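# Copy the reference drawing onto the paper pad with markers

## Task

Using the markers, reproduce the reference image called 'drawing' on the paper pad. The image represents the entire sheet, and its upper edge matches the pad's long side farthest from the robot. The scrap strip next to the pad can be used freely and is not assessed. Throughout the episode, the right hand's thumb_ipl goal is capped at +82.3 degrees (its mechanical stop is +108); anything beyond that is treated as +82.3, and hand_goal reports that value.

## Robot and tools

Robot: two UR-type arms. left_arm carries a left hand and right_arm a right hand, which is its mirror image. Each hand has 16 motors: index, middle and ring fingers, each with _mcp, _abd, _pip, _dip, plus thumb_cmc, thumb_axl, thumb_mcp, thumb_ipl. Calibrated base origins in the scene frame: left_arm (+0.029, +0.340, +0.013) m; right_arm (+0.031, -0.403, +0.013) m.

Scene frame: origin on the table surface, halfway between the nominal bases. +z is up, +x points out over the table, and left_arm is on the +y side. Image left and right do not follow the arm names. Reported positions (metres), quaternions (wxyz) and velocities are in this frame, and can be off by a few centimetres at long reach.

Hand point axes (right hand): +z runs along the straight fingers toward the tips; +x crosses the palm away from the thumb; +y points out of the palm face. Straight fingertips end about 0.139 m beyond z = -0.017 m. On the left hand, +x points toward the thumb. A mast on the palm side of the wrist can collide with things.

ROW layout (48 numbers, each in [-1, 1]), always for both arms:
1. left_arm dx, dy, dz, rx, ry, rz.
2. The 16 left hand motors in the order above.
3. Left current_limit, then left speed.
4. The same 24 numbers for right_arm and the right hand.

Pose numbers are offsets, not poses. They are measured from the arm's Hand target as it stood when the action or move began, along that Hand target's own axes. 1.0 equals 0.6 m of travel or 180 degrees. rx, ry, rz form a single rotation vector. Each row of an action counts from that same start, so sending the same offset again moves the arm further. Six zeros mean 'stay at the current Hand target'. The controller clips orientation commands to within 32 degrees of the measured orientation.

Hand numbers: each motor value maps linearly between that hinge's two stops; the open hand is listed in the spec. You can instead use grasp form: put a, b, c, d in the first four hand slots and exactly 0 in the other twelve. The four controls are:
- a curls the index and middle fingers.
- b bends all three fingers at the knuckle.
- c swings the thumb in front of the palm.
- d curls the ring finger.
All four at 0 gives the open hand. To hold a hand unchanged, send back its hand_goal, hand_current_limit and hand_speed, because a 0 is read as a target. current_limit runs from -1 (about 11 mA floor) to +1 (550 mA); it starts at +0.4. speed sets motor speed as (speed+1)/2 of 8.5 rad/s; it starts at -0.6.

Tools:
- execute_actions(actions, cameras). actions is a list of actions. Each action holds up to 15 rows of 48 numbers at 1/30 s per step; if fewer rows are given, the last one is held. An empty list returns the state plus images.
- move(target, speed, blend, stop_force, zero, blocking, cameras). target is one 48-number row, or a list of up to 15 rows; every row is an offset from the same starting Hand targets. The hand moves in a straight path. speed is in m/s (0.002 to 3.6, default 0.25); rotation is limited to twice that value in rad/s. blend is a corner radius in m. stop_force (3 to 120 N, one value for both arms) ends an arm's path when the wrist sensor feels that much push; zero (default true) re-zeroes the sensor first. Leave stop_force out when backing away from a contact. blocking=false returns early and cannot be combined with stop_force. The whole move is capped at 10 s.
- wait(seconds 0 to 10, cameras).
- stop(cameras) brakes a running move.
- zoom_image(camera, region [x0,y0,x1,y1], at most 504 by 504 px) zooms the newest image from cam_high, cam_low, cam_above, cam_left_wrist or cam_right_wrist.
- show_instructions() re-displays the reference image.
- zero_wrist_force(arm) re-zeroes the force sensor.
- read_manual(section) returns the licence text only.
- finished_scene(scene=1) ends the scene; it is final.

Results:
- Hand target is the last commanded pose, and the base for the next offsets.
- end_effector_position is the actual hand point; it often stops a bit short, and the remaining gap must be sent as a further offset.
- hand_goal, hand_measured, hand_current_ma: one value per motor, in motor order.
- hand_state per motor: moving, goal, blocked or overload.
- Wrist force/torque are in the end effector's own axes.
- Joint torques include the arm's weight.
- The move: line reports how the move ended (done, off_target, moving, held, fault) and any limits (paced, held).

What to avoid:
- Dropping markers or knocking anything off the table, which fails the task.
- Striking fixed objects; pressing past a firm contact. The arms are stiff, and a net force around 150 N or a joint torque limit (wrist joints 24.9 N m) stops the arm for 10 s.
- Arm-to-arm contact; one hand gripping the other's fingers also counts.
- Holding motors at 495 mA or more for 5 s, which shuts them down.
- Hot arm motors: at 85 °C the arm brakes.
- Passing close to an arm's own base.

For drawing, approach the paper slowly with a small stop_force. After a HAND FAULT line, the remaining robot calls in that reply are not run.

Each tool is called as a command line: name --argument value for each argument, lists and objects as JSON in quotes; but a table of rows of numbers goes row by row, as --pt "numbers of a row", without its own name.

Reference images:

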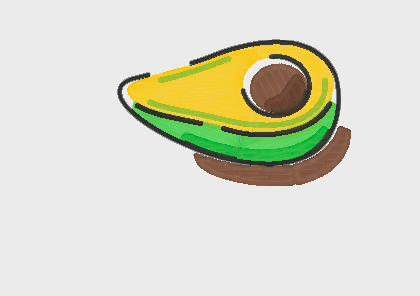

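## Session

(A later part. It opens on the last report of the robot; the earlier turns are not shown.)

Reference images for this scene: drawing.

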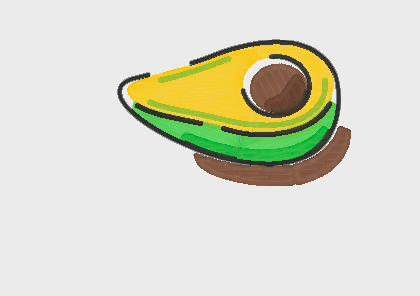

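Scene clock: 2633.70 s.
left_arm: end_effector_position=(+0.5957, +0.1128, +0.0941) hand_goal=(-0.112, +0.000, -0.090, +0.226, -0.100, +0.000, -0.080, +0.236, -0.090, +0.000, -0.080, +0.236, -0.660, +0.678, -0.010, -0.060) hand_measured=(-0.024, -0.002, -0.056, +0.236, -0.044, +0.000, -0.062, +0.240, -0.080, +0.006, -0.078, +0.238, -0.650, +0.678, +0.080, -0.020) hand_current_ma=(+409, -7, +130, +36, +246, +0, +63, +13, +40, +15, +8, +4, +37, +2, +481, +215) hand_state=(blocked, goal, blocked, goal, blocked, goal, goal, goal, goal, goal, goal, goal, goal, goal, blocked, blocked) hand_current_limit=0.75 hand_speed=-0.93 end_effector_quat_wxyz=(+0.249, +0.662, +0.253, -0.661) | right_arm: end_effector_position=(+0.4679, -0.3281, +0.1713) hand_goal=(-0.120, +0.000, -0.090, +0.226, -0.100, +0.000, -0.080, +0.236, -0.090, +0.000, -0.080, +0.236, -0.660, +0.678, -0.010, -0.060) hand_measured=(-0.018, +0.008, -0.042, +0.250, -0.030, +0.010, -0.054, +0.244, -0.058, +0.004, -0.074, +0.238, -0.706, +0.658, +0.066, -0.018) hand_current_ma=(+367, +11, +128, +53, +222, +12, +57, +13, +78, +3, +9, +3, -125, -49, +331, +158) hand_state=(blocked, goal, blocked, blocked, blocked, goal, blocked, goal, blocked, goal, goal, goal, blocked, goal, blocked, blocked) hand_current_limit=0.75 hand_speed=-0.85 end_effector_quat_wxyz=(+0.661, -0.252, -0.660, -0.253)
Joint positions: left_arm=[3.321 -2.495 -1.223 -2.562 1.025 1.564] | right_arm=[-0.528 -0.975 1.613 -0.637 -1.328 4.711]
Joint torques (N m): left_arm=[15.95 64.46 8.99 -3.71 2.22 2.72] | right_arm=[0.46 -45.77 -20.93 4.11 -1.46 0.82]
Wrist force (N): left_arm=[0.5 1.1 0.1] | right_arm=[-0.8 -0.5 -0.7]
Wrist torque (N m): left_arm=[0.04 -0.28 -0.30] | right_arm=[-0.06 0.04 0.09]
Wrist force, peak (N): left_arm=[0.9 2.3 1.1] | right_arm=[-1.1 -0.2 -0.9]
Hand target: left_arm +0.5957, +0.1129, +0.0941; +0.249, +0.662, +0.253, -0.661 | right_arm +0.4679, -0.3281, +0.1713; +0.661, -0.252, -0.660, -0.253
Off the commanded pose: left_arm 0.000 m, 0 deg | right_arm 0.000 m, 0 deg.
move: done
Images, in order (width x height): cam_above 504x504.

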